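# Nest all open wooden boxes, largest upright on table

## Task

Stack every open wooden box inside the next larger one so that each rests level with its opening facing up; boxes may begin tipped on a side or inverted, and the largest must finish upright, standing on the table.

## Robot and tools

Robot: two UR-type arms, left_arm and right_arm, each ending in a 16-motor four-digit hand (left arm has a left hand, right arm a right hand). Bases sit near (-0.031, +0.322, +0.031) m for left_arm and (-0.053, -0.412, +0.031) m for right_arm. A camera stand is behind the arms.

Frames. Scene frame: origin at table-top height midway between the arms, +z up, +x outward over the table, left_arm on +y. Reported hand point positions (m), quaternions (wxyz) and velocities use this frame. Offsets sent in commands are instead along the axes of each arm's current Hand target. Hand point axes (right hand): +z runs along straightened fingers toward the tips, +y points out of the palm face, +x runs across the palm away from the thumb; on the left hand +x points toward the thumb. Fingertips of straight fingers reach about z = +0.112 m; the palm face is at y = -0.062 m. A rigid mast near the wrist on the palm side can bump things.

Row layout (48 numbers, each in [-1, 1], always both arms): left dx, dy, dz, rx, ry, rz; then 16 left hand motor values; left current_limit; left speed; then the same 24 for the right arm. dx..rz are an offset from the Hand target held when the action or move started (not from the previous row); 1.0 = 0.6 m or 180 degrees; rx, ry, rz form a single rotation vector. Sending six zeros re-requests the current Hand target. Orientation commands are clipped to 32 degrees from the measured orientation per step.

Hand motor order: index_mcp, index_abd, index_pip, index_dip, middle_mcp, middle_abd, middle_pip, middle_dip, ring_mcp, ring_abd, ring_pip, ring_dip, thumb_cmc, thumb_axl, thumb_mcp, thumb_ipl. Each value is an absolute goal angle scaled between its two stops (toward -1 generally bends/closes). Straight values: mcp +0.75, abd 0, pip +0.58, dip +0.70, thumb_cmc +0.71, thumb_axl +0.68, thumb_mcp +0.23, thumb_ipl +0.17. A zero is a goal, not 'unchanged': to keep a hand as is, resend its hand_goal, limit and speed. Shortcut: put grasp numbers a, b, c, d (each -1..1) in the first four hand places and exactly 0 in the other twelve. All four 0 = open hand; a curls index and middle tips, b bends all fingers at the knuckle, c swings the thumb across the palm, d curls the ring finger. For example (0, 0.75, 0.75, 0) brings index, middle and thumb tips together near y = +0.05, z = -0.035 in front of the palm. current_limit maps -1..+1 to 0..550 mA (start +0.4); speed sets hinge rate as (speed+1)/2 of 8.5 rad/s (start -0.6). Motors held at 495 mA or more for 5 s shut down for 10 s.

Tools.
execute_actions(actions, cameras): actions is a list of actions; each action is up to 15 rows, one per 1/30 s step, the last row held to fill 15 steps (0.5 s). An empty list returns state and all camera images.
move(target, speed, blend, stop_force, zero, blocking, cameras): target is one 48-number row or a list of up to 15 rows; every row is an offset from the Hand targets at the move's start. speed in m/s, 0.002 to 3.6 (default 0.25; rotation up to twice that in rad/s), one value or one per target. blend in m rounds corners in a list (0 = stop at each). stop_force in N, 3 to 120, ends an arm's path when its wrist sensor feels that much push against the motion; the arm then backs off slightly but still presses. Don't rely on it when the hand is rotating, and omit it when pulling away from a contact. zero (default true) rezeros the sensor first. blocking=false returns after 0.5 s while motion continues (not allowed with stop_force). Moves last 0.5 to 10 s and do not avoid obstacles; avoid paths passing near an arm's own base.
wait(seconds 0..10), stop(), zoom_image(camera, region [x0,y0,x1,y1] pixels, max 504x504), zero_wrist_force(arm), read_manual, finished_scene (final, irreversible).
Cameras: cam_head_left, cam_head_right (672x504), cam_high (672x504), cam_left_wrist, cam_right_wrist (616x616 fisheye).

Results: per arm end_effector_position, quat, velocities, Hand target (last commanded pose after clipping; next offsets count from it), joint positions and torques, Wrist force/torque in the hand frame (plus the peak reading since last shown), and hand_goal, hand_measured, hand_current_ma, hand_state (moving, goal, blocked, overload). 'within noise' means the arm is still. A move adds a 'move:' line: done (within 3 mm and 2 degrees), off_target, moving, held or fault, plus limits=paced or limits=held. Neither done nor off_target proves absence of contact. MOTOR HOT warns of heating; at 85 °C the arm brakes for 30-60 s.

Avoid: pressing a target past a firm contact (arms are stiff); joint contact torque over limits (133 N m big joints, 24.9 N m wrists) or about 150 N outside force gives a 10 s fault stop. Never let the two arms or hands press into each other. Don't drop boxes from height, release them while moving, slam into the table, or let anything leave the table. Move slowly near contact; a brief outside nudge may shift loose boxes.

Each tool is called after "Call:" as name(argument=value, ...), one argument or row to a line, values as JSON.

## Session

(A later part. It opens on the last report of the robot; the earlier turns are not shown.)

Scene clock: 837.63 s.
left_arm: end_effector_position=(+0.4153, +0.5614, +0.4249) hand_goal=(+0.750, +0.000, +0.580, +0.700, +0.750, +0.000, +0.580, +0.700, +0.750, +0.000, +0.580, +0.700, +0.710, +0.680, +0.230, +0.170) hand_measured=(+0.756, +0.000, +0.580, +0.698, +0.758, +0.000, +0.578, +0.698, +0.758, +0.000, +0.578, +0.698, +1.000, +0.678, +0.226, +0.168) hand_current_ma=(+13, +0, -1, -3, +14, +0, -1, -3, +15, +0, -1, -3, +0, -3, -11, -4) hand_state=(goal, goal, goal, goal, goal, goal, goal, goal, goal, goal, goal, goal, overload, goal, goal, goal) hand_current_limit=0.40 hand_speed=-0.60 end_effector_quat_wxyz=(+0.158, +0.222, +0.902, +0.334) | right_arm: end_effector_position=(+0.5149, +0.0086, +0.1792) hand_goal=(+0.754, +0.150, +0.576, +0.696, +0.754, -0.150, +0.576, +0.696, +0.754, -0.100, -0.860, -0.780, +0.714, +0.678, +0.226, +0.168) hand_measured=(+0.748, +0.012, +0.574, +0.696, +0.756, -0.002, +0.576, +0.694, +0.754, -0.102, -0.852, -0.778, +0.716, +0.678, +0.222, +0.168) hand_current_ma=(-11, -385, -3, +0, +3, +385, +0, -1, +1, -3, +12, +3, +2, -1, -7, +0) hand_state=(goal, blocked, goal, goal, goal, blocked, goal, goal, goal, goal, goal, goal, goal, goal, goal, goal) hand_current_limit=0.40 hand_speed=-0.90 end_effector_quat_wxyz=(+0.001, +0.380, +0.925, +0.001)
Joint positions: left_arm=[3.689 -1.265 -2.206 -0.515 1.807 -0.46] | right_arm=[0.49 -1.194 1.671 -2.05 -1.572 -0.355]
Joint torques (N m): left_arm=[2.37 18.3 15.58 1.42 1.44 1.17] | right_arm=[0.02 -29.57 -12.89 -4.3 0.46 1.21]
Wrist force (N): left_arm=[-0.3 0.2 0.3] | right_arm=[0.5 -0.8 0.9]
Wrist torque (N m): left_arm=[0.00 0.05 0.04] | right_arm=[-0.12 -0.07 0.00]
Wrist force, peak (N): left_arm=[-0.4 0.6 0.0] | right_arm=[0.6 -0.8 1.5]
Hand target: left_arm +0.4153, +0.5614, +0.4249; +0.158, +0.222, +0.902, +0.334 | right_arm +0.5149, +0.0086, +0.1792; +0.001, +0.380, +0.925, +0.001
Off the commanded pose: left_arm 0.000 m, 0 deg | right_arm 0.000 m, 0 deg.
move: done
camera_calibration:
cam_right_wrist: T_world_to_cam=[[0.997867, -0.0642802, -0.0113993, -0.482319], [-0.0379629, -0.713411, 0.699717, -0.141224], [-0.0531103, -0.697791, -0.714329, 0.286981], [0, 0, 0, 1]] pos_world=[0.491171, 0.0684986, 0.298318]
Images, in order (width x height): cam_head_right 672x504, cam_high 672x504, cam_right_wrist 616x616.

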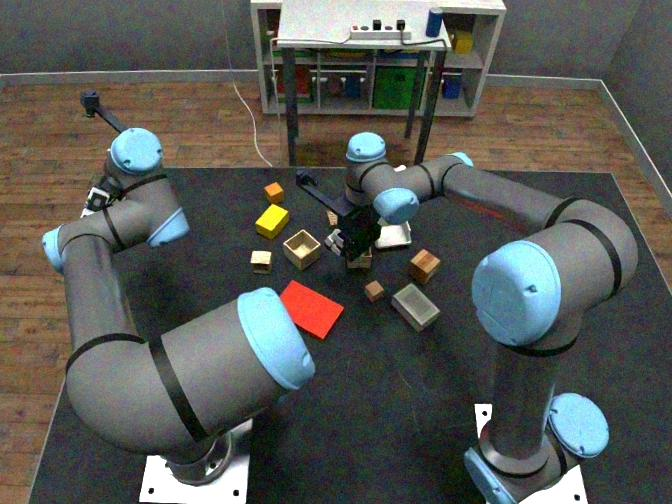

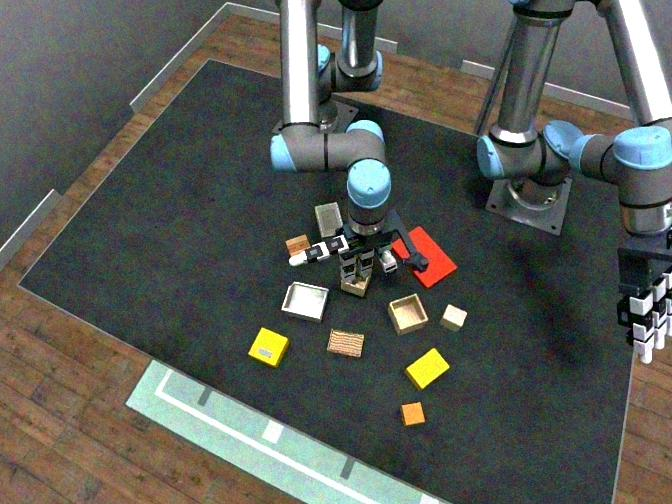

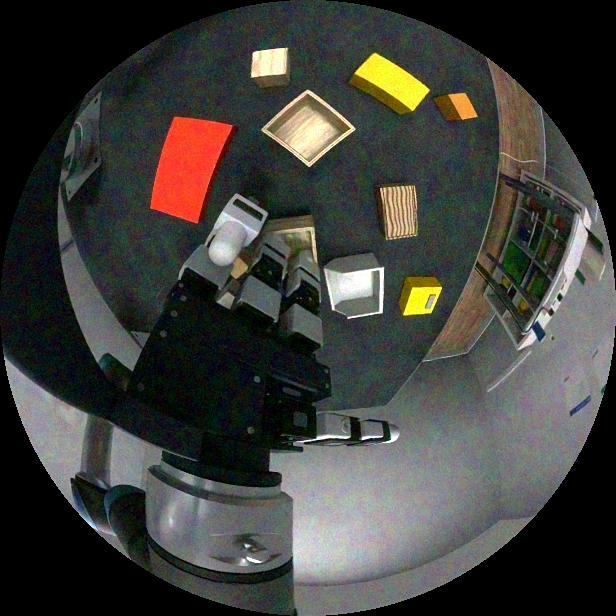

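Call:
move(
  target=[
    [0,0,0,0,0,0, 0,0,0,0,0,0,0,0,0,0,0,0,0,0,0,0,0.4,-0.6, 0,0,-0.09,0,0,0, 0.754,0.15,0.576,0.696,0.754,-0.15,0.576,0.696,0.754,-0.1,-0.86,-0.78,0.714,0.678,0.226,0.168,0.4,-0.9],
    [0,0,0,0,0,0, 0,0,0,0,0,0,0,0,0,0,0,0,0,0,0,0,0.4,-0.6, 0.2139,0.1785,-0.083,0,0,-0.2322, 0.754,0.15,0.576,0.696,0.754,-0.15,0.576,0.696,0.754,-0.1,-0.86,-0.78,0.714,0.678,0.226,0.168,0.4,-0.9],
  ],
  speed=0.2,
  blend=[0.02,0],
  cameras=["cam_right_wrist","cam_high","cam_head_right"],
)

Call:
zoom_image(
  camera="cam_right_wrist",
  region=[220, 160, 340, 280],
)

Call:
zoom_image(
  camera="cam_high",
  region=[350, 230, 470, 350],
)

Call:
zoom_image(
  camera="cam_head_right",
  region=[250, 190, 350, 290],
)

Scene clock: 851.40 s.
left_arm: end_effector_position=(+0.4153, +0.5614, +0.4249) hand_goal=(+0.750, +0.000, +0.580, +0.700, +0.750, +0.000, +0.580, +0.700, +0.750, +0.000, +0.580, +0.700, +0.710, +0.680, +0.230, +0.170) hand_measured=(+0.756, +0.000, +0.580, +0.698, +0.758, +0.000, +0.578, +0.698, +0.758, +0.000, +0.578, +0.698, +1.000, +0.678, +0.226, +0.168) hand_current_ma=(+13, +0, -1, -3, +14, +0, -1, -3, +15, +0, -1, -3, +0, -3, -11, -4) hand_state=(goal, goal, goal, goal, goal, goal, goal, goal, goal, goal, goal, goal, overload, goal, goal, goal) hand_current_limit=0.40 hand_speed=-0.60 end_effector_quat_wxyz=(+0.158, +0.222, +0.902, +0.334) | right_arm: end_effector_position=(+0.4986, +0.1750, +0.2289) hand_goal=(+0.754, +0.150, +0.576, +0.696, +0.754, -0.150, +0.576, +0.696, +0.754, -0.100, -0.860, -0.780, +0.714, +0.678, +0.226, +0.168) hand_measured=(+0.748, +0.012, +0.574, +0.696, +0.756, -0.002, +0.576, +0.694, +0.754, -0.102, -0.852, -0.778, +0.716, +0.678, +0.222, +0.168) hand_current_ma=(-11, -385, -3, +0, +3, +385, +0, -1, +1, -3, +11, +3, +2, -1, -7, +0) hand_state=(goal, blocked, goal, goal, goal, blocked, goal, goal, goal, goal, goal, goal, goal, goal, goal, goal) hand_current_limit=0.40 hand_speed=-0.90 end_effector_quat_wxyz=(+0.001, +0.025, +1.000, +0.000)
Joint positions: left_arm=[3.689 -1.265 -2.206 -0.515 1.807 -0.46] | right_arm=[0.635 -0.99 1.222 -1.805 -1.572 -0.94]
Joint torques (N m): left_arm=[2.64 18.16 16.21 1.54 1.58 1.36] | right_arm=[-10.22 -43.61 -26.85 -4.43 -1.75 -0.63]
Wrist force (N): left_arm=[-0.3 0.1 0.1] | right_arm=[0.2 -0.6 0.6]
Wrist torque (N m): left_arm=[-0.01 0.05 0.05] | right_arm=[-0.06 -0.02 -0.03]
Wrist force, peak (N): left_arm=[-0.4 0.6 0.3] | right_arm=[0.3 -0.7 2.7]
Hand target: left_arm +0.4153, +0.5614, +0.4249; +0.158, +0.222, +0.902, +0.334 | right_arm +0.4987, +0.1750, +0.2290; +0.001, +0.025, +1.000, +0.000
Off the commanded pose: left_arm 0.000 m, 0 deg | right_arm 0.000 m, 0 deg.
move: done
camera_calibration:
cam_right_wrist: T_world_to_cam=[[0.786845, 0.617035, -0.0119518, -0.46873], [0.446626, -0.555961, 0.701023, -0.327374], [0.425911, -0.556934, -0.713039, 0.173934], [0, 0, 0, 1]] pos_world=[0.440952, 0.204086, 0.347916]
Images, in order (width x height): cam_head_right 672x504, cam_high 672x504, cam_right_wrist 616x616.

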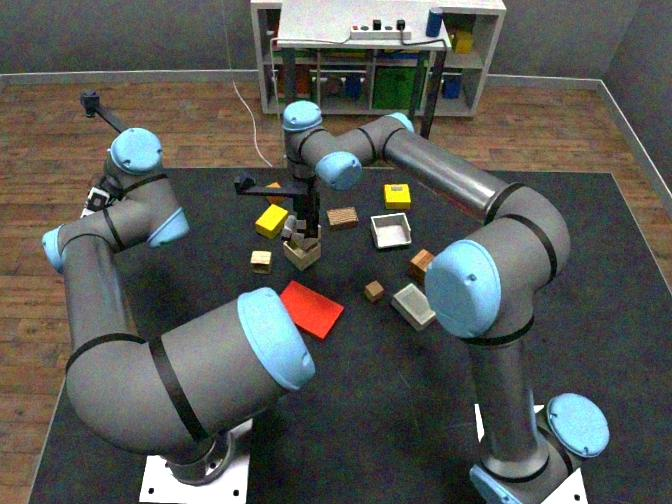

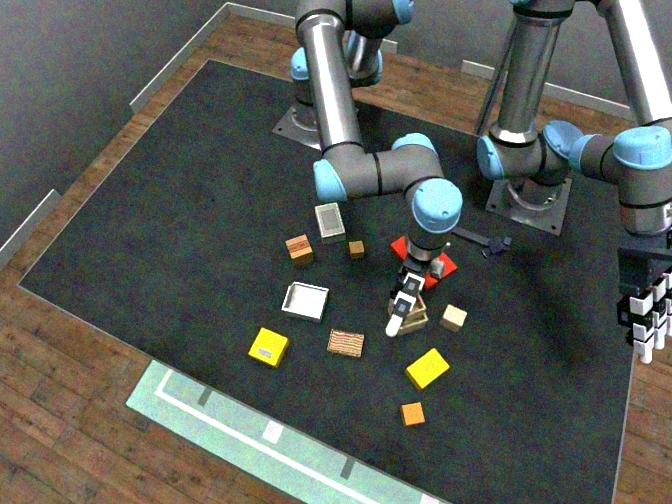

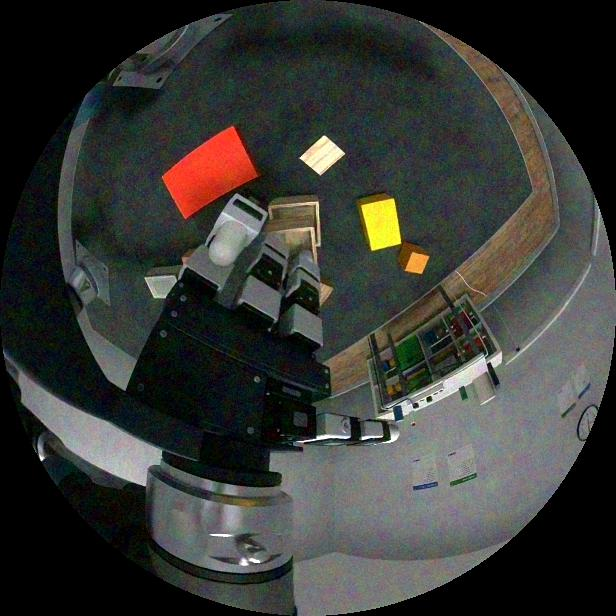

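Scaled by 4.200 from the camera's 616x616 image, which has a finer 880x880 frame.

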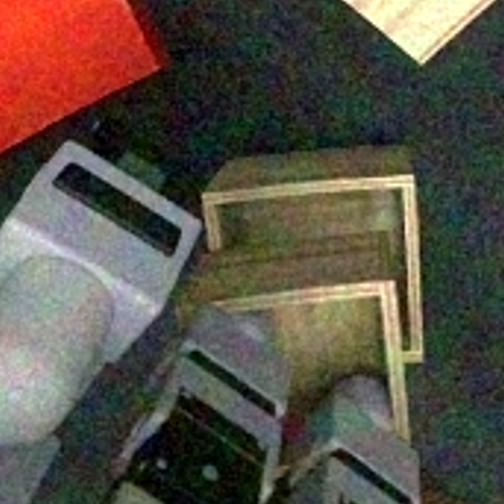

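Scaled by 4.200.

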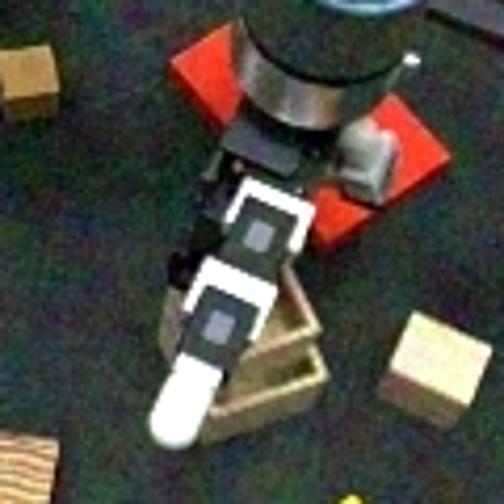

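Scaled by 5.040.

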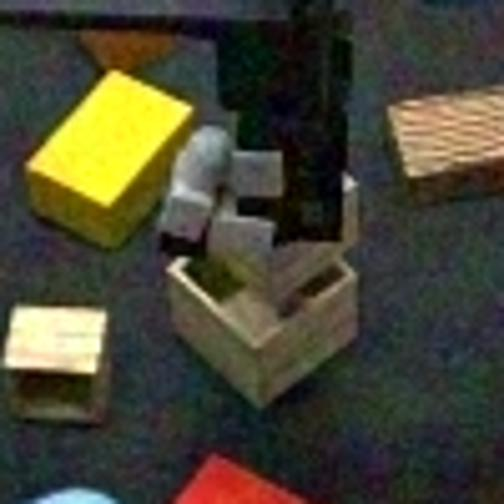

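Call:
zoom_image(
  camera="cam_right_wrist",
  region=[262, 195, 328, 261],
)

Call:
zoom_image(
  camera="cam_high",
  region=[380, 290, 440, 350],
)

Call:
zoom_image(
  camera="cam_head_right",
  region=[275, 210, 335, 270],
)

Scaled by 7.636 from the camera's 616x616 image, which has a finer 880x880 frame.

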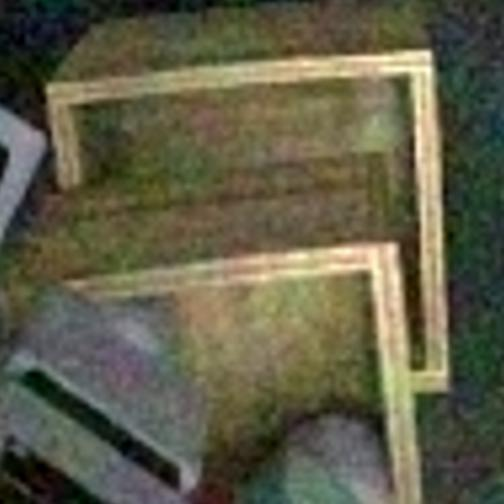

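Scaled by 8.400.

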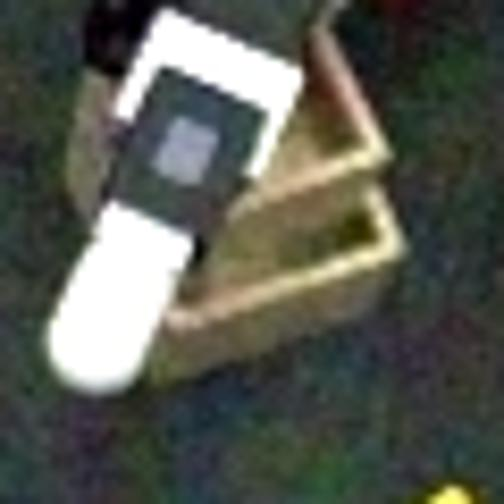

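Scaled by 8.400.

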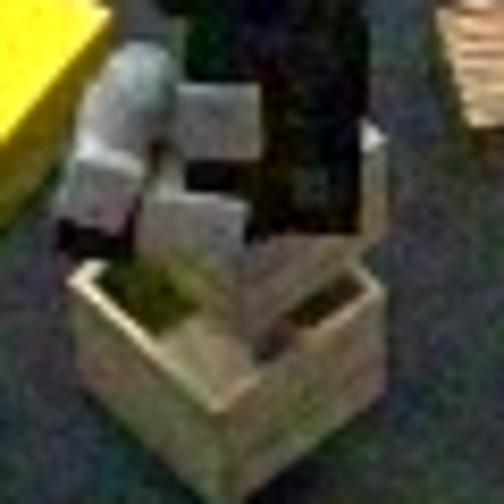

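Call:
move(
  target=[0,0,0,0,0,0, 0,0,0,0,0,0,0,0,0,0,0,0,0,0,0,0,0.4,-0.6, 0.0071,0.008,0.028,0,0,0, 0.754,0.15,0.576,0.696,0.754,-0.15,0.576,0.696,0.754,-0.1,-0.86,-0.78,0.714,0.678,0.226,0.168,0.4,-0.9],
  speed=0.08,
  stop_force=6,
  cameras=["cam_right_wrist","cam_high","cam_head_right","cam_head_left"],
)

Call:
zoom_image(
  camera="cam_right_wrist",
  region=[262, 195, 328, 261],
)

Call:
zoom_image(
  camera="cam_high",
  region=[380, 290, 440, 350],
)

Call:
zoom_image(
  camera="cam_head_right",
  region=[275, 210, 335, 270],
)

Call:
zoom_image(
  camera="cam_head_left",
  region=[265, 210, 335, 280],
)

Scene clock: 924.60 s.
left_arm: end_effector_position=(+0.4153, +0.5614, +0.4249) hand_goal=(+0.750, +0.000, +0.580, +0.700, +0.750, +0.000, +0.580, +0.700, +0.750, +0.000, +0.580, +0.700, +0.710, +0.680, +0.230, +0.170) hand_measured=(+0.756, +0.000, +0.580, +0.698, +0.758, +0.000, +0.578, +0.698, +0.758, +0.000, +0.578, +0.698, +1.000, +0.678, +0.226, +0.168) hand_current_ma=(+13, +0, -1, -3, +14, +0, -1, -3, +15, +0, -1, -3, +0, -3, -11, -4) hand_state=(goal, goal, goal, goal, goal, goal, goal, goal, goal, goal, goal, goal, overload, goal, goal, goal) hand_current_limit=0.40 hand_speed=-0.60 end_effector_quat_wxyz=(+0.158, +0.222, +0.902, +0.334) | right_arm: end_effector_position=(+0.4947, +0.1800, +0.2122) hand_goal=(+0.754, +0.150, +0.576, +0.696, +0.754, -0.150, +0.576, +0.696, +0.754, -0.100, -0.860, -0.780, +0.714, +0.678, +0.226, +0.168) hand_measured=(+0.748, +0.012, +0.574, +0.696, +0.756, -0.002, +0.576, +0.694, +0.754, -0.102, -0.852, -0.778, +0.716, +0.678, +0.222, +0.168) hand_current_ma=(-11, -385, -3, +0, +3, +385, +0, -1, +1, -3, +11, +3, +2, -1, -7, +0) hand_state=(goal, blocked, goal, goal, goal, blocked, goal, goal, goal, goal, goal, goal, goal, goal, goal, goal) hand_current_limit=0.40 hand_speed=-0.90 end_effector_quat_wxyz=(+0.001, +0.025, +1.000, +0.000)
Joint positions: left_arm=[3.689 -1.265 -2.206 -0.515 1.807 -0.46] | right_arm=[0.643 -0.978 1.247 -1.842 -1.572 -0.931]
Joint torques (N m): left_arm=[1.55 17.06 15.53 1.36 1.74 1.19] | right_arm=[-10.11 -53.78 -30.9 -0.01 -0.75 -0.35]
Wrist force (N): left_arm=[-0.4 0.4 0.0] | right_arm=[0.3 -0.5 0.5]
Wrist torque (N m): left_arm=[0.04 0.06 0.03] | right_arm=[-0.02 -0.03 -0.03]
Wrist force, peak (N): left_arm=[-0.6 0.4 0.3] | right_arm=[0.4 -0.5 1.1]
Hand target: left_arm +0.4153, +0.5614, +0.4249; +0.158, +0.222, +0.902, +0.334 | right_arm +0.4947, +0.1800, +0.2122; +0.001, +0.025, +1.000, +0.000
Off the commanded pose: left_arm 0.000 m, 0 deg | right_arm 0.000 m, 0 deg.
move: done
camera_calibration:
cam_right_wrist: T_world_to_cam=[[0.786786, 0.617112, -0.0118505, -0.46897], [0.44663, -0.555968, 0.701015, -0.311143], [0.426016, -0.556841, -0.713048, 0.166409], [0, 0, 0, 1]] pos_world=[0.437052, 0.209086, 0.331216]
Images, in order (width x height): cam_head_left 672x504, cam_head_right 672x504, cam_high 672x504, cam_right_wrist 616x616.

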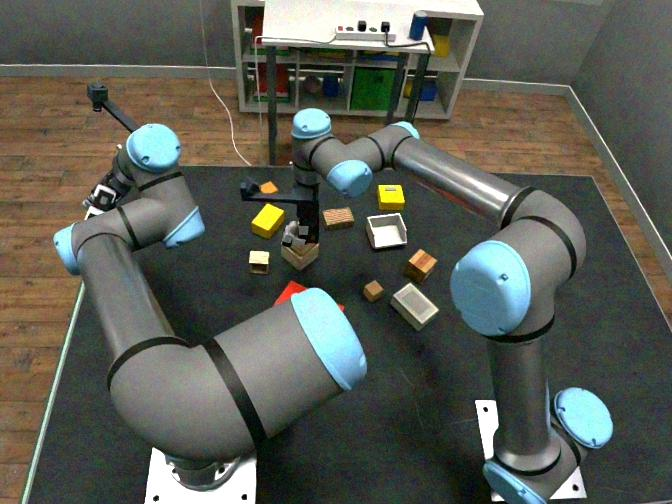

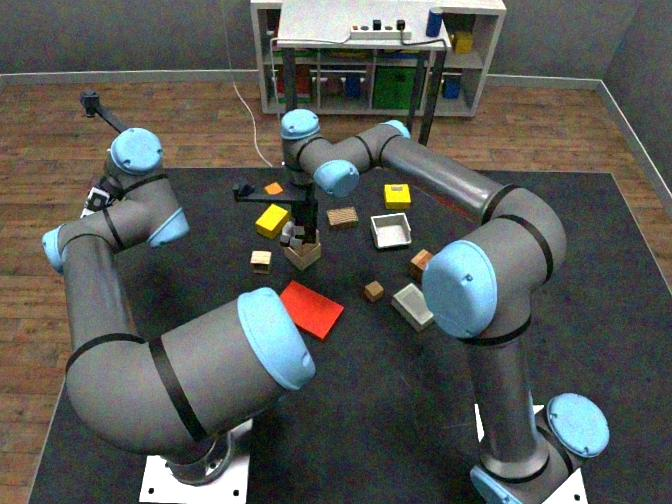

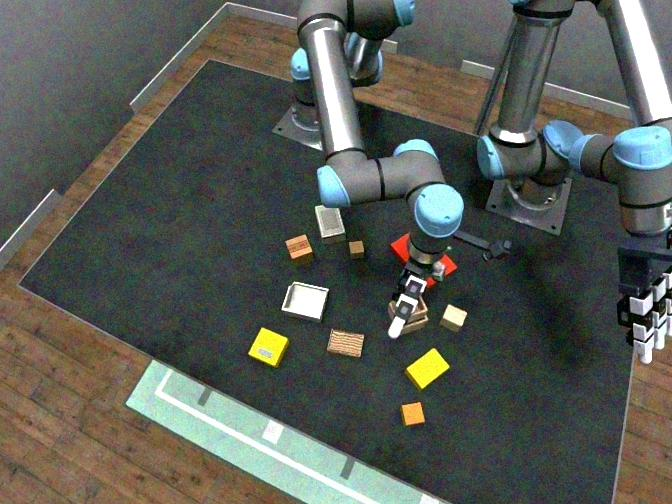

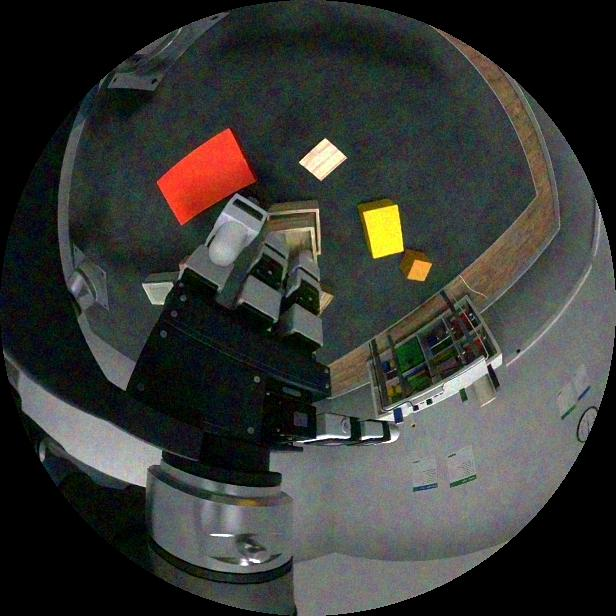

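Scaled by 7.636 from the camera's 616x616 image, which has a finer 880x880 frame.

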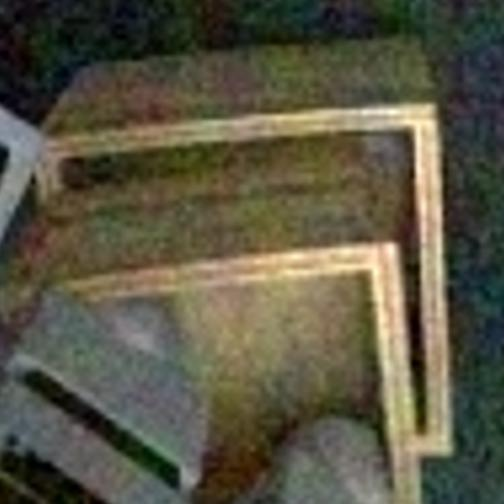

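Scaled by 8.400.

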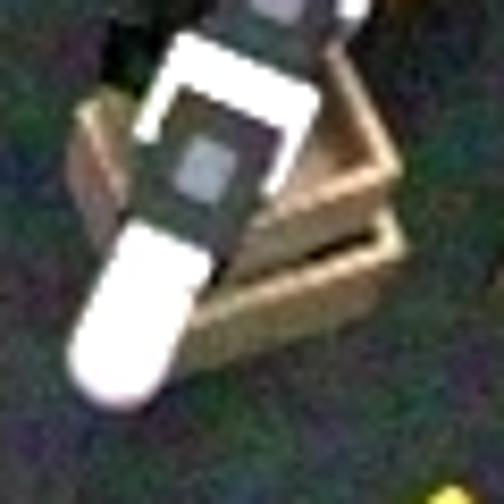

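Scaled by 8.400.

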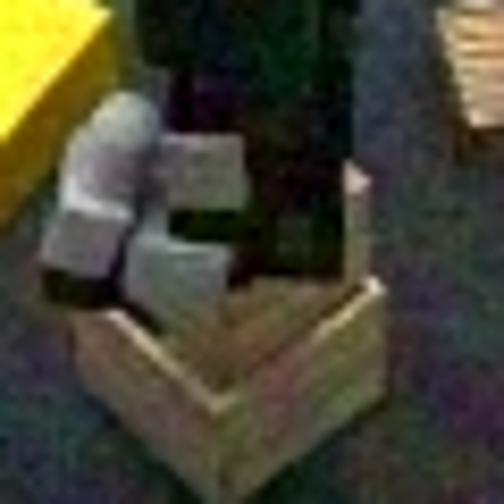

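Scaled by 7.200.

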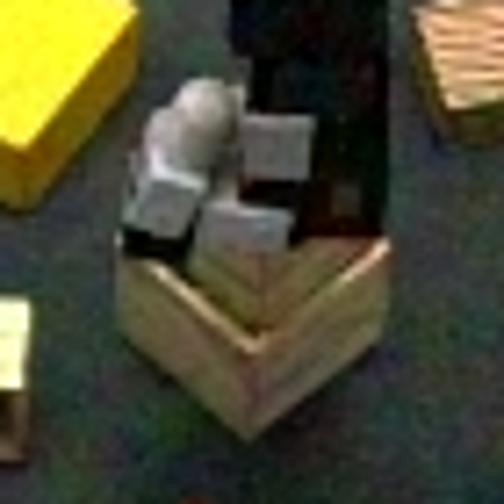

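Call:
move(
  target=[0,0,0,0,0,0, 0,0,0,0,0,0,0,0,0,0,0,0,0,0,0,0,0.4,-0.6, 0.0010,0.0030,0.0985,0,0,0, 0.754,0.15,0.576,0.696,0.754,-0.15,0.576,0.696,0.754,-0.1,-0.86,-0.78,0.714,0.678,0.226,0.168,0.4,-0.9],
  speed=0.03,
  stop_force=4,
  cameras=["cam_right_wrist","cam_high","cam_head_right","cam_head_left"],
)

Call:
zoom_image(
  camera="cam_right_wrist",
  region=[252, 190, 332, 270],
)

Call:
zoom_image(
  camera="cam_high",
  region=[380, 290, 440, 350],
)

Call:
zoom_image(
  camera="cam_head_right",
  region=[275, 210, 335, 270],
)

Scene clock: 943.40 s.
left_arm: end_effector_position=(+0.4153, +0.5614, +0.4249) hand_goal=(+0.750, +0.000, +0.580, +0.700, +0.750, +0.000, +0.580, +0.700, +0.750, +0.000, +0.580, +0.700, +0.710, +0.680, +0.230, +0.170) hand_measured=(+0.756, +0.000, +0.580, +0.698, +0.758, +0.000, +0.578, +0.698, +0.758, +0.000, +0.578, +0.698, +1.000, +0.678, +0.226, +0.168) hand_current_ma=(+13, +0, -1, -3, +14, +0, -1, -3, +15, +0, -1, -3, +0, -3, -11, -4) hand_state=(goal, goal, goal, goal, goal, goal, goal, goal, goal, goal, goal, goal, overload, goal, goal, goal) hand_current_limit=0.40 hand_speed=-0.60 end_effector_quat_wxyz=(+0.158, +0.222, +0.902, +0.334) | right_arm: end_effector_position=(+0.4948, +0.1801, +0.2077) hand_goal=(+0.754, +0.150, +0.576, +0.696, +0.754, -0.150, +0.576, +0.696, +0.754, -0.100, -0.860, -0.780, +0.714, +0.678, +0.226, +0.168) hand_measured=(+0.744, +0.012, +0.572, +0.696, +0.752, -0.006, +0.576, +0.694, +0.754, -0.102, -0.852, -0.778, +0.716, +0.678, +0.222, +0.168) hand_current_ma=(-16, -385, -4, +0, -1, +385, -1, -1, +1, -3, +11, +3, +2, -1, -7, +0) hand_state=(goal, blocked, goal, goal, goal, blocked, goal, goal, goal, goal, goal, goal, goal, goal, goal, goal) hand_current_limit=0.40 hand_speed=-0.90 end_effector_quat_wxyz=(+0.001, +0.025, +1.000, +0.000)
Joint positions: left_arm=[3.689 -1.265 -2.206 -0.515 1.807 -0.46] | right_arm=[0.643 -0.975 1.254 -1.852 -1.572 -0.931]
Joint torques (N m): left_arm=[2 17.86 16.82 1.41 1.89 1.07] | right_arm=[-8.34 -48.76 -15.89 -4.31 -1.8 -0.14]
Wrist force (N): left_arm=[-0.3 0.1 0.3] | right_arm=[0.4 -0.5 0.5]
Wrist torque (N m): left_arm=[-0.04 0.05 0.05] | right_arm=[-0.02 -0.04 -0.02]
Wrist force, peak (N): left_arm=[-0.2 0.9 0.1] | right_arm=[1.3 1.2 -8.2]
Hand target: left_arm +0.4153, +0.5614, +0.4249; +0.158, +0.222, +0.902, +0.334 | right_arm +0.4948, +0.1800, +0.2077; +0.001, +0.025, +1.000, +0.000 (not the last commanded pose)
Off the commanded pose: left_arm 0.000 m, 0 deg | right_arm 0.055 m, 0 deg.
move: contact (right_arm)
camera_calibration:
cam_right_wrist: T_world_to_cam=[[0.786852, 0.617032, -0.0116424, -0.469183], [0.446439, -0.556081, 0.701047, -0.307937], [0.426094, -0.556818, -0.71302, 0.16311], [0, 0, 0, 1]] pos_world=[0.437152, 0.209086, 0.326716]
Images, in order (width x height): cam_head_left 672x504, cam_head_right 672x504, cam_high 672x504, cam_right_wrist 616x616.

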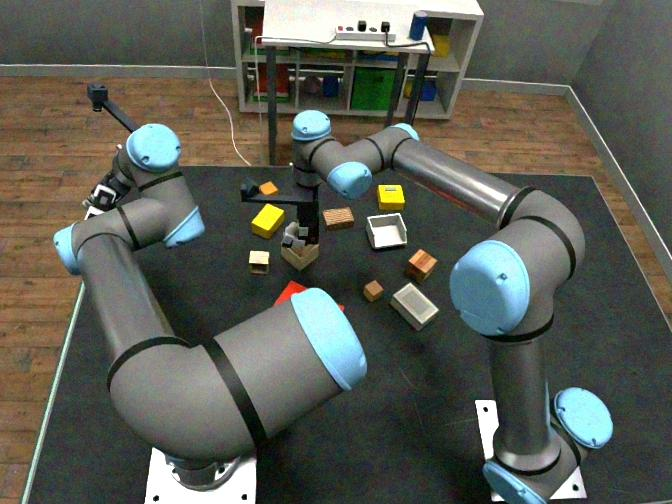

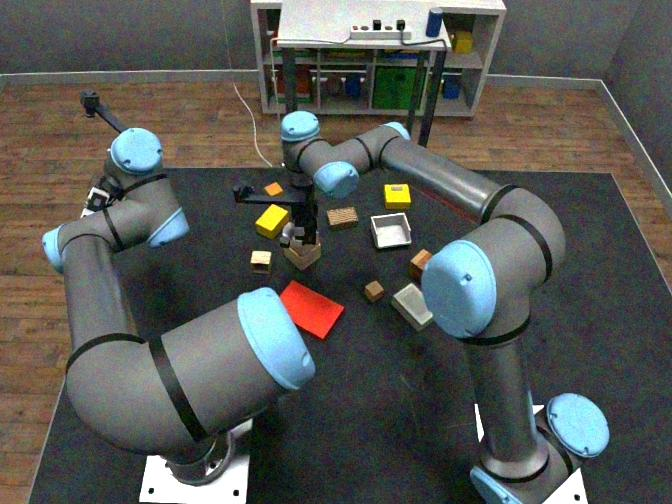

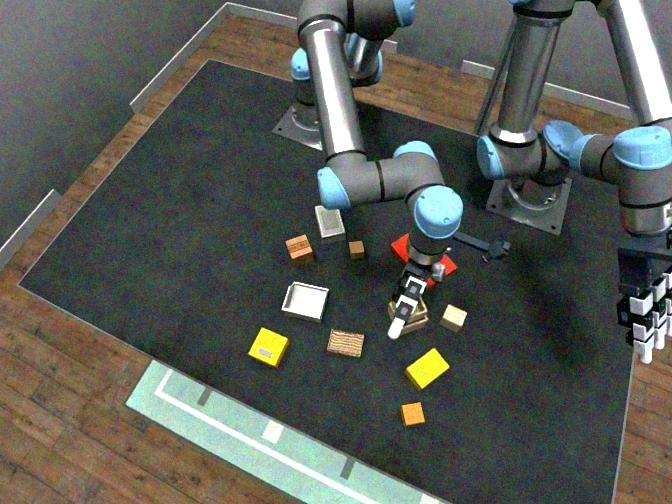

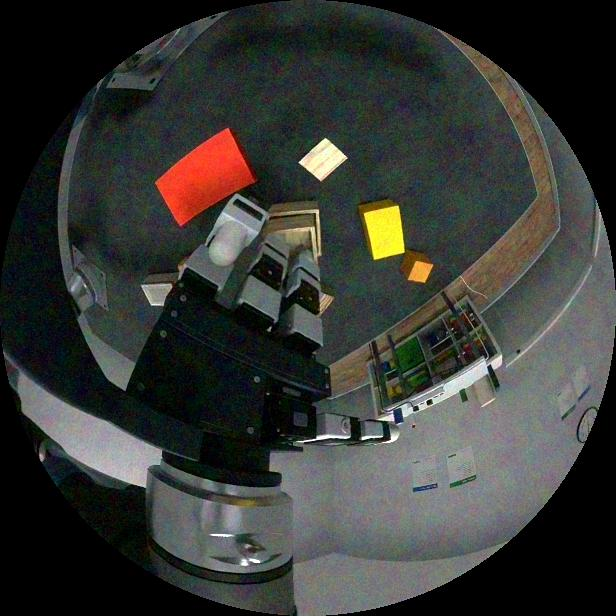

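Scaled by 6.300 from the camera's 616x616 image, which has a finer 880x880 frame.

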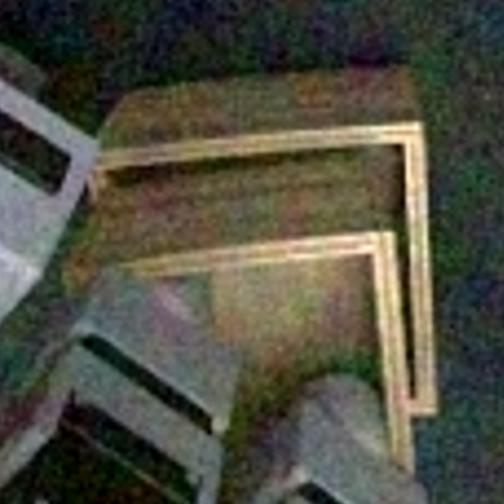

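Scaled by 8.400.

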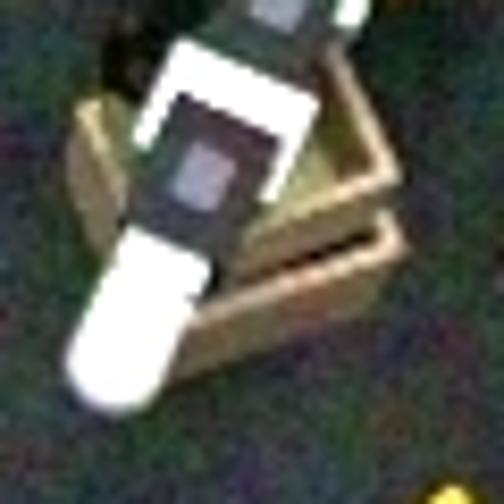

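Scaled by 8.400.

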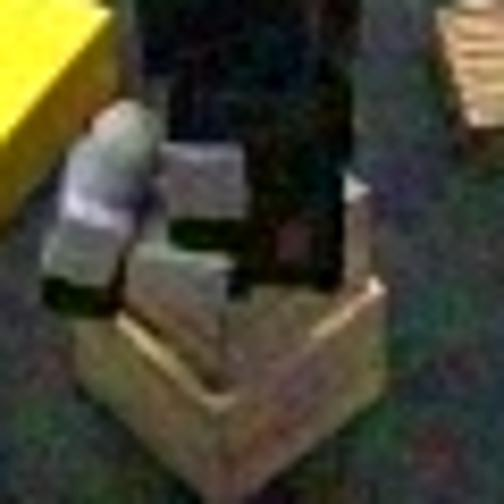

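Call:
move(
  target=[
    [0,0,0,0,0,0, 0,0,0,0,0,0,0,0,0,0,0,0,0,0,0,0,0.4,-0.6, -0.0032,0.0022,-0.005,0,0,0.002, 0.754,0.15,0.576,0.696,0.754,-0.15,0.576,0.696,0.754,-0.1,-0.86,-0.78,0.714,0.678,0.226,0.168,0.4,-0.9],
    [0,0,0,0,0,0, 0,0,0,0,0,0,0,0,0,0,0,0,0,0,0,0,0.4,-0.6, -0.0032,0.0022,0.0917,0,0,0.002, 0.754,0.15,0.576,0.696,0.754,-0.15,0.576,0.696,0.754,-0.1,-0.86,-0.78,0.714,0.678,0.226,0.168,0.4,-0.9],
  ],
  speed=0.03,
  stop_force=4,
  cameras=["cam_right_wrist","cam_high","cam_head_right"],
)

Call:
zoom_image(
  camera="cam_right_wrist",
  region=[252, 190, 332, 270],
)

Call:
zoom_image(
  camera="cam_high",
  region=[380, 290, 440, 350],
)

Call:
zoom_image(
  camera="cam_head_right",
  region=[275, 210, 335, 270],
)

Scene clock: 974.30 s.
left_arm: end_effector_position=(+0.4153, +0.5614, +0.4249) hand_goal=(+0.750, +0.000, +0.580, +0.700, +0.750, +0.000, +0.580, +0.700, +0.750, +0.000, +0.580, +0.700, +0.710, +0.680, +0.230, +0.170) hand_measured=(+0.756, +0.000, +0.580, +0.698, +0.758, +0.000, +0.578, +0.698, +0.758, +0.000, +0.578, +0.698, +1.000, +0.678, +0.226, +0.168) hand_current_ma=(+13, +0, -1, -3, +14, +0, -1, -3, +15, +0, -1, -3, +0, -3, -11, -4) hand_state=(goal, goal, goal, goal, goal, goal, goal, goal, goal, goal, goal, goal, overload, goal, goal, goal) hand_current_limit=0.40 hand_speed=-0.60 end_effector_quat_wxyz=(+0.158, +0.222, +0.902, +0.334) | right_arm: end_effector_position=(+0.4969, +0.1813, +0.1532) hand_goal=(+0.754, +0.150, +0.576, +0.696, +0.754, -0.150, +0.576, +0.696, +0.754, -0.100, -0.860, -0.780, +0.714, +0.678, +0.226, +0.168) hand_measured=(+0.748, +0.012, +0.574, +0.696, +0.754, -0.006, +0.576, +0.694, +0.754, -0.102, -0.852, -0.778, +0.716, +0.678, +0.222, +0.168) hand_current_ma=(-11, -385, -2, +0, +0, +385, +0, -1, +1, -3, +11, +3, +2, -1, -7, +0) hand_state=(goal, blocked, goal, goal, goal, blocked, goal, goal, goal, goal, goal, goal, goal, goal, goal, goal) hand_current_limit=0.40 hand_speed=-0.90 end_effector_quat_wxyz=(+0.001, +0.028, +1.000, +0.000)
Joint positions: left_arm=[3.689 -1.265 -2.206 -0.515 1.807 -0.46] | right_arm=[0.644 -0.926 1.319 -1.966 -1.572 -0.925]
Joint torques (N m): left_arm=[0.61 20.1 15.87 1.48 1.77 1.38] | right_arm=[-1.58 -54.41 -29.83 -3.9 -1.83 -1.06]
Wrist force (N): left_arm=[-0.3 0.4 0.1] | right_arm=[0.4 -0.4 0.5]
Wrist torque (N m): left_arm=[0.04 0.06 0.03] | right_arm=[-0.03 -0.01 0.05]
Wrist force, peak (N): left_arm=[-0.5 0.5 0.3] | right_arm=[1.6 -0.4 -6.5]
Hand target: left_arm +0.4153, +0.5614, +0.4249; +0.158, +0.222, +0.902, +0.334 | right_arm +0.4969, +0.1813, +0.1532; +0.001, +0.028, +1.000, +0.000
Off the commanded pose: left_arm 0.000 m, 0 deg | right_arm 0.000 m, 0 deg.
move: contact (right_arm); path passed 1 of 2 targets
camera_calibration:
cam_right_wrist: T_world_to_cam=[[0.790719, 0.612067, -0.011724, -0.47323], [0.442999, -0.558875, 0.701007, -0.267596], [0.422511, -0.559493, -0.713058, 0.126326], [0, 0, 0, 1]] pos_world=[0.439363, 0.210774, 0.272116]
Images, in order (width x height): cam_head_right 672x504, cam_high 672x504, cam_right_wrist 616x616.

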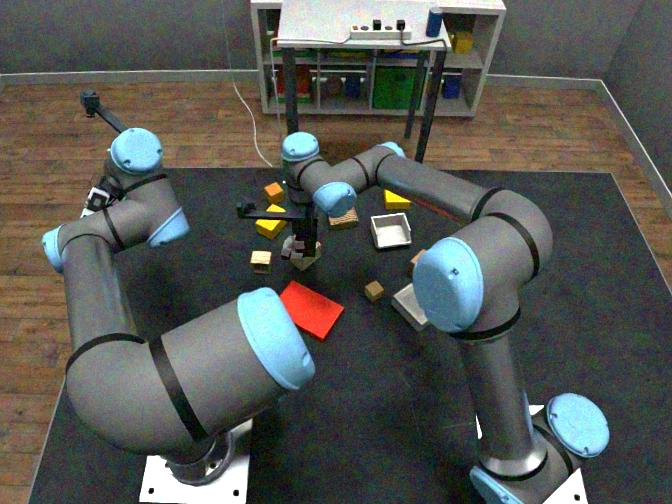

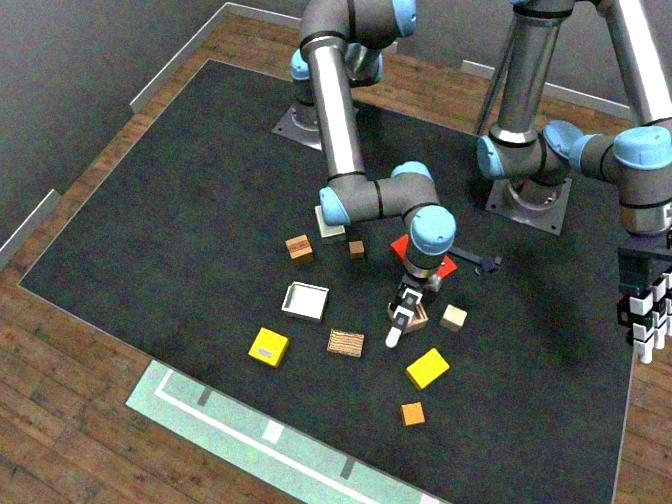

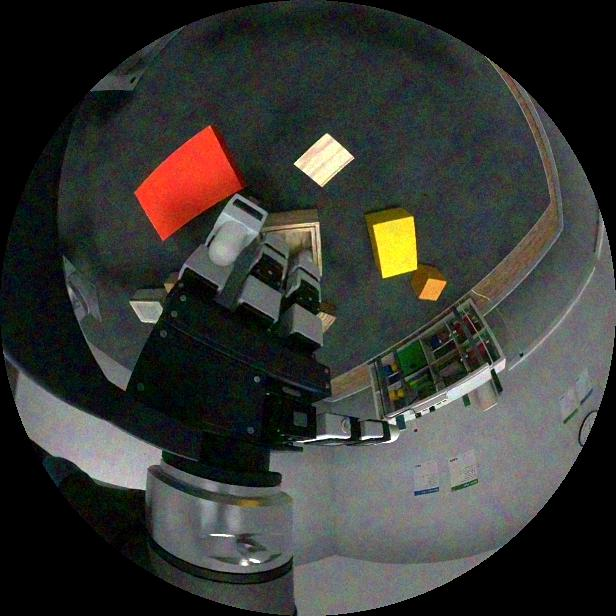

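Scaled by 6.300 from the camera's 616x616 image, which has a finer 880x880 frame.

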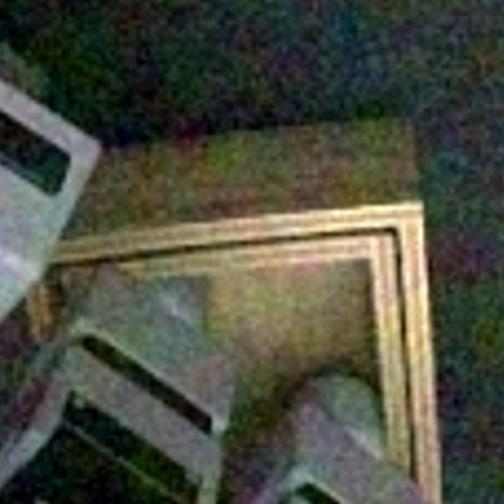

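Scaled by 8.400.

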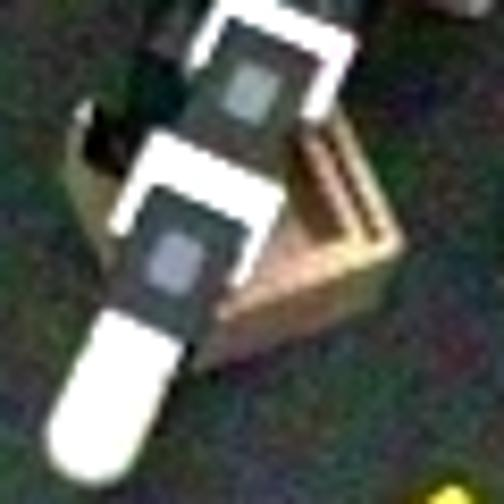

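Scaled by 8.400.

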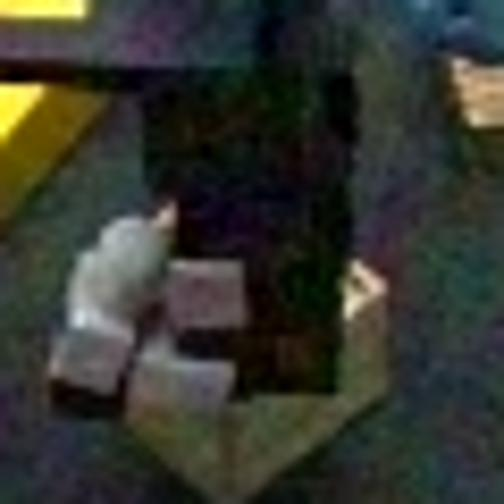

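Call:
move(
  target=[
    [0,0,0,0,0,0, 0,0,0,0,0,0,0,0,0,0,0,0,0,0,0,0,0.4,-0.6, 0,0,0,0,0,0, 0.754,-0.06,0.576,0.696,0.754,0.06,0.576,0.696,0.754,-0.1,-0.86,-0.78,0.714,0.678,0.226,0.168,0.4,-0.9],
    [0,0,0,0,0,0, 0,0,0,0,0,0,0,0,0,0,0,0,0,0,0,0,0.4,-0.6, 0,0,-0.1667,0,0,0, 0.754,-0.06,0.576,0.696,0.754,0.06,0.576,0.696,0.754,-0.1,-0.86,-0.78,0.714,0.678,0.226,0.168,0.4,-0.6],
  ],
  speed=0.12,
  cameras=["cam_right_wrist","cam_high","cam_head_right"],
)

Call:
zoom_image(
  camera="cam_right_wrist",
  region=[240, 100, 380, 240],
)

Call:
zoom_image(
  camera="cam_high",
  region=[370, 270, 490, 390],
)

Call:
zoom_image(
  camera="cam_head_right",
  region=[240, 190, 340, 290],
)

Scene clock: 1040.47 s.
left_arm: end_effector_position=(+0.4153, +0.5614, +0.4249) hand_goal=(+0.750, +0.000, +0.580, +0.700, +0.750, +0.000, +0.580, +0.700, +0.750, +0.000, +0.580, +0.700, +0.710, +0.680, +0.230, +0.170) hand_measured=(+0.756, +0.000, +0.580, +0.698, +0.758, +0.000, +0.578, +0.698, +0.758, +0.000, +0.578, +0.698, +1.000, +0.678, +0.226, +0.168) hand_current_ma=(+13, +0, -1, -3, +14, +0, -1, -3, +15, +0, -1, -3, +0, -3, -11, -4) hand_state=(goal, goal, goal, goal, goal, goal, goal, goal, goal, goal, goal, goal, overload, goal, goal, goal) hand_current_limit=0.40 hand_speed=-0.60 end_effector_quat_wxyz=(+0.158, +0.222, +0.902, +0.334) | right_arm: end_effector_position=(+0.4966, +0.1813, +0.2532) hand_goal=(+0.754, -0.060, +0.576, +0.696, +0.754, +0.060, +0.576, +0.696, +0.754, -0.100, -0.860, -0.780, +0.714, +0.678, +0.226, +0.168) hand_measured=(+0.750, -0.056, +0.574, +0.696, +0.754, +0.056, +0.576, +0.694, +0.754, -0.102, -0.852, -0.778, +0.716, +0.678, +0.222, +0.168) hand_current_ma=(-6, +4, -2, +0, +0, -4, +0, -1, +1, -3, +11, +3, +2, -1, -7, +0) hand_state=(goal, goal, goal, goal, goal, goal, goal, goal, goal, goal, goal, goal, goal, goal, goal, goal) hand_current_limit=0.40 hand_speed=-0.60 end_effector_quat_wxyz=(+0.001, +0.028, +1.000, +0.000)
Joint positions: left_arm=[3.689 -1.265 -2.206 -0.515 1.807 -0.46] | right_arm=[0.644 -0.996 1.168 -1.746 -1.572 -0.924]
Joint torques (N m): left_arm=[1.03 18.12 16.54 1.33 1.73 1.19] | right_arm=[9 -38.08 -31.77 0.2 0.19 -0.31]
Wrist force (N): left_arm=[-0.2 0.4 0.2] | right_arm=[0.1 -0.7 0.1]
Wrist torque (N m): left_arm=[0.03 0.04 0.04] | right_arm=[-0.01 -0.01 0.03]
Wrist force, peak (N): left_arm=[-0.4 0.6 0.6] | right_arm=[-0.2 -0.6 -1.9]
Hand target: left_arm +0.4153, +0.5614, +0.4249; +0.158, +0.222, +0.902, +0.334 | right_arm +0.4967, +0.1813, +0.2532; +0.001, +0.028, +1.000, +0.000
Off the commanded pose: left_arm 0.000 m, 0 deg | right_arm 0.000 m, 0 deg.
move: done
camera_calibration:
cam_right_wrist: T_world_to_cam=[[0.790719, 0.612067, -0.011724, -0.471837], [0.442999, -0.558875, 0.701007, -0.337734], [0.422511, -0.559493, -0.713058, 0.197731], [0, 0, 0, 1]] pos_world=[0.439163, 0.210674, 0.372216]
Images, in order (width x height): cam_head_right 672x504, cam_high 672x504, cam_right_wrist 616x616.

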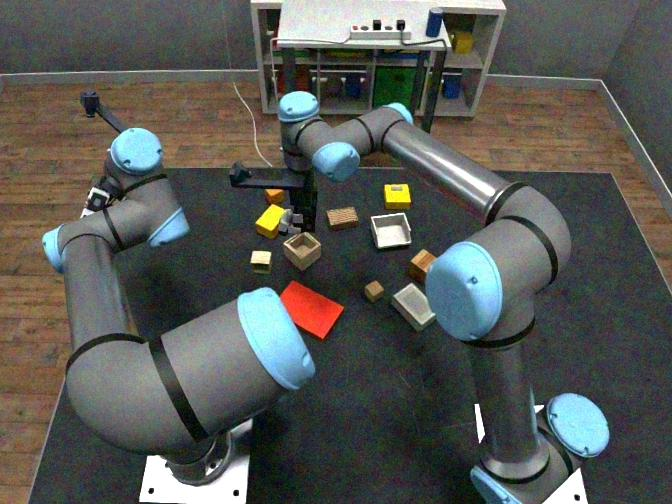

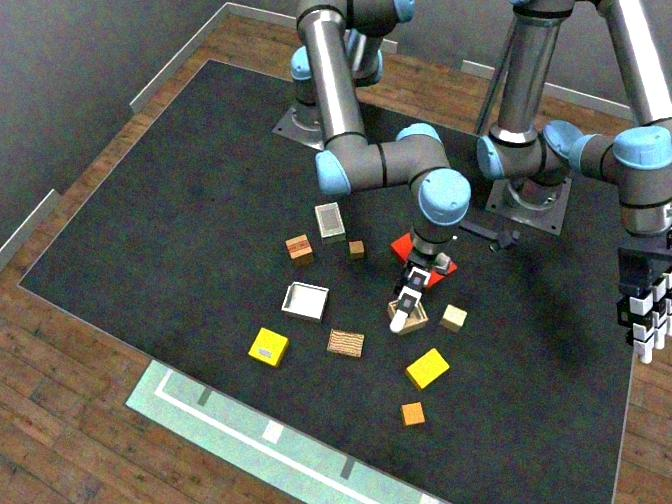

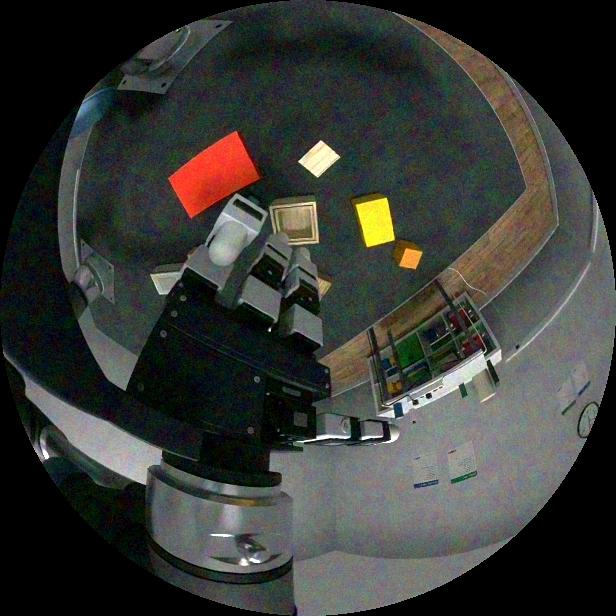

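Scaled by 3.600 from the camera's 616x616 image, which has a finer 880x880 frame.

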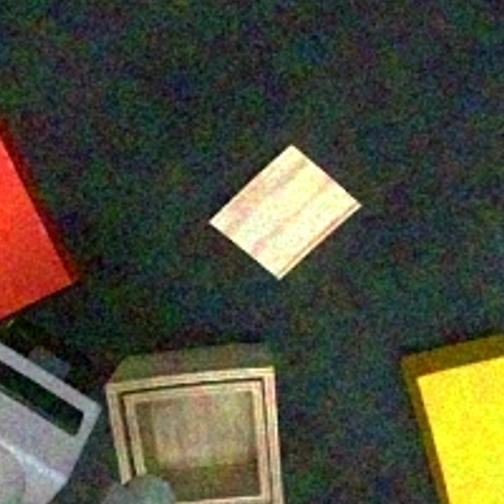

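Scaled by 4.200.

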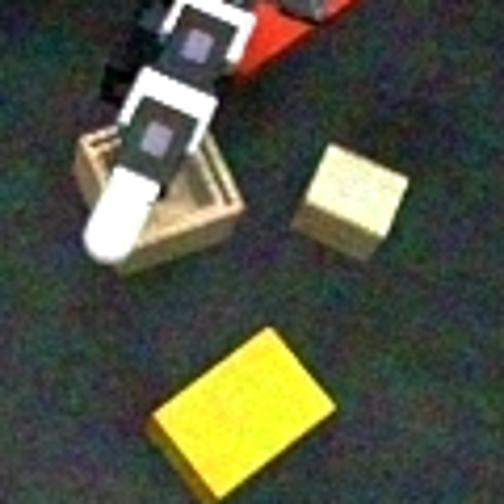

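Scaled by 5.040.

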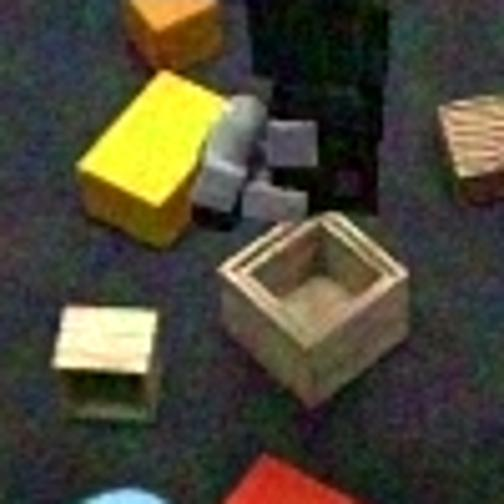

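Call:
zoom_image(
  camera="cam_right_wrist",
  region=[285, 125, 355, 195],
)

Call:
zoom_image(
  camera="cam_right_wrist",
  region=[260, 185, 330, 255],
)

Scaled by 7.200 from the camera's 616x616 image, which has a finer 880x880 frame.

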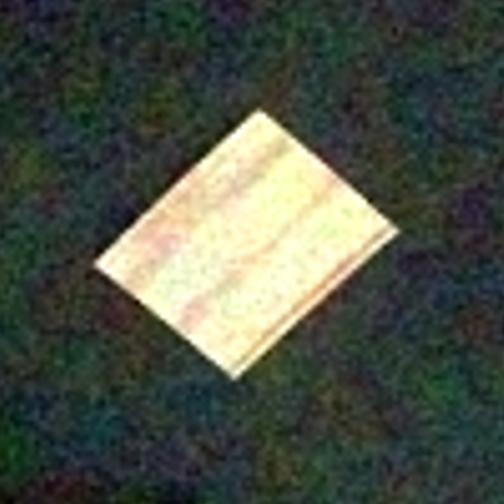

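Scaled by 7.200 from the camera's 616x616 image, which has a finer 880x880 frame.

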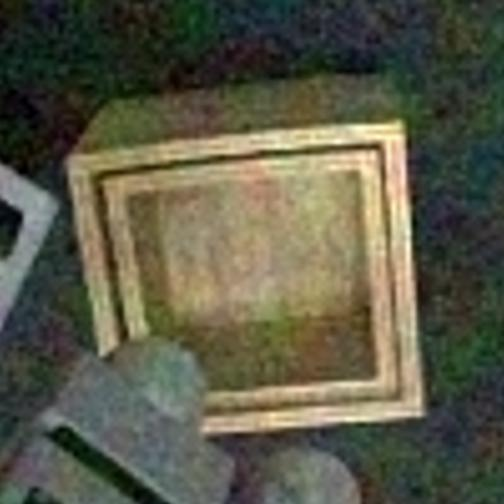

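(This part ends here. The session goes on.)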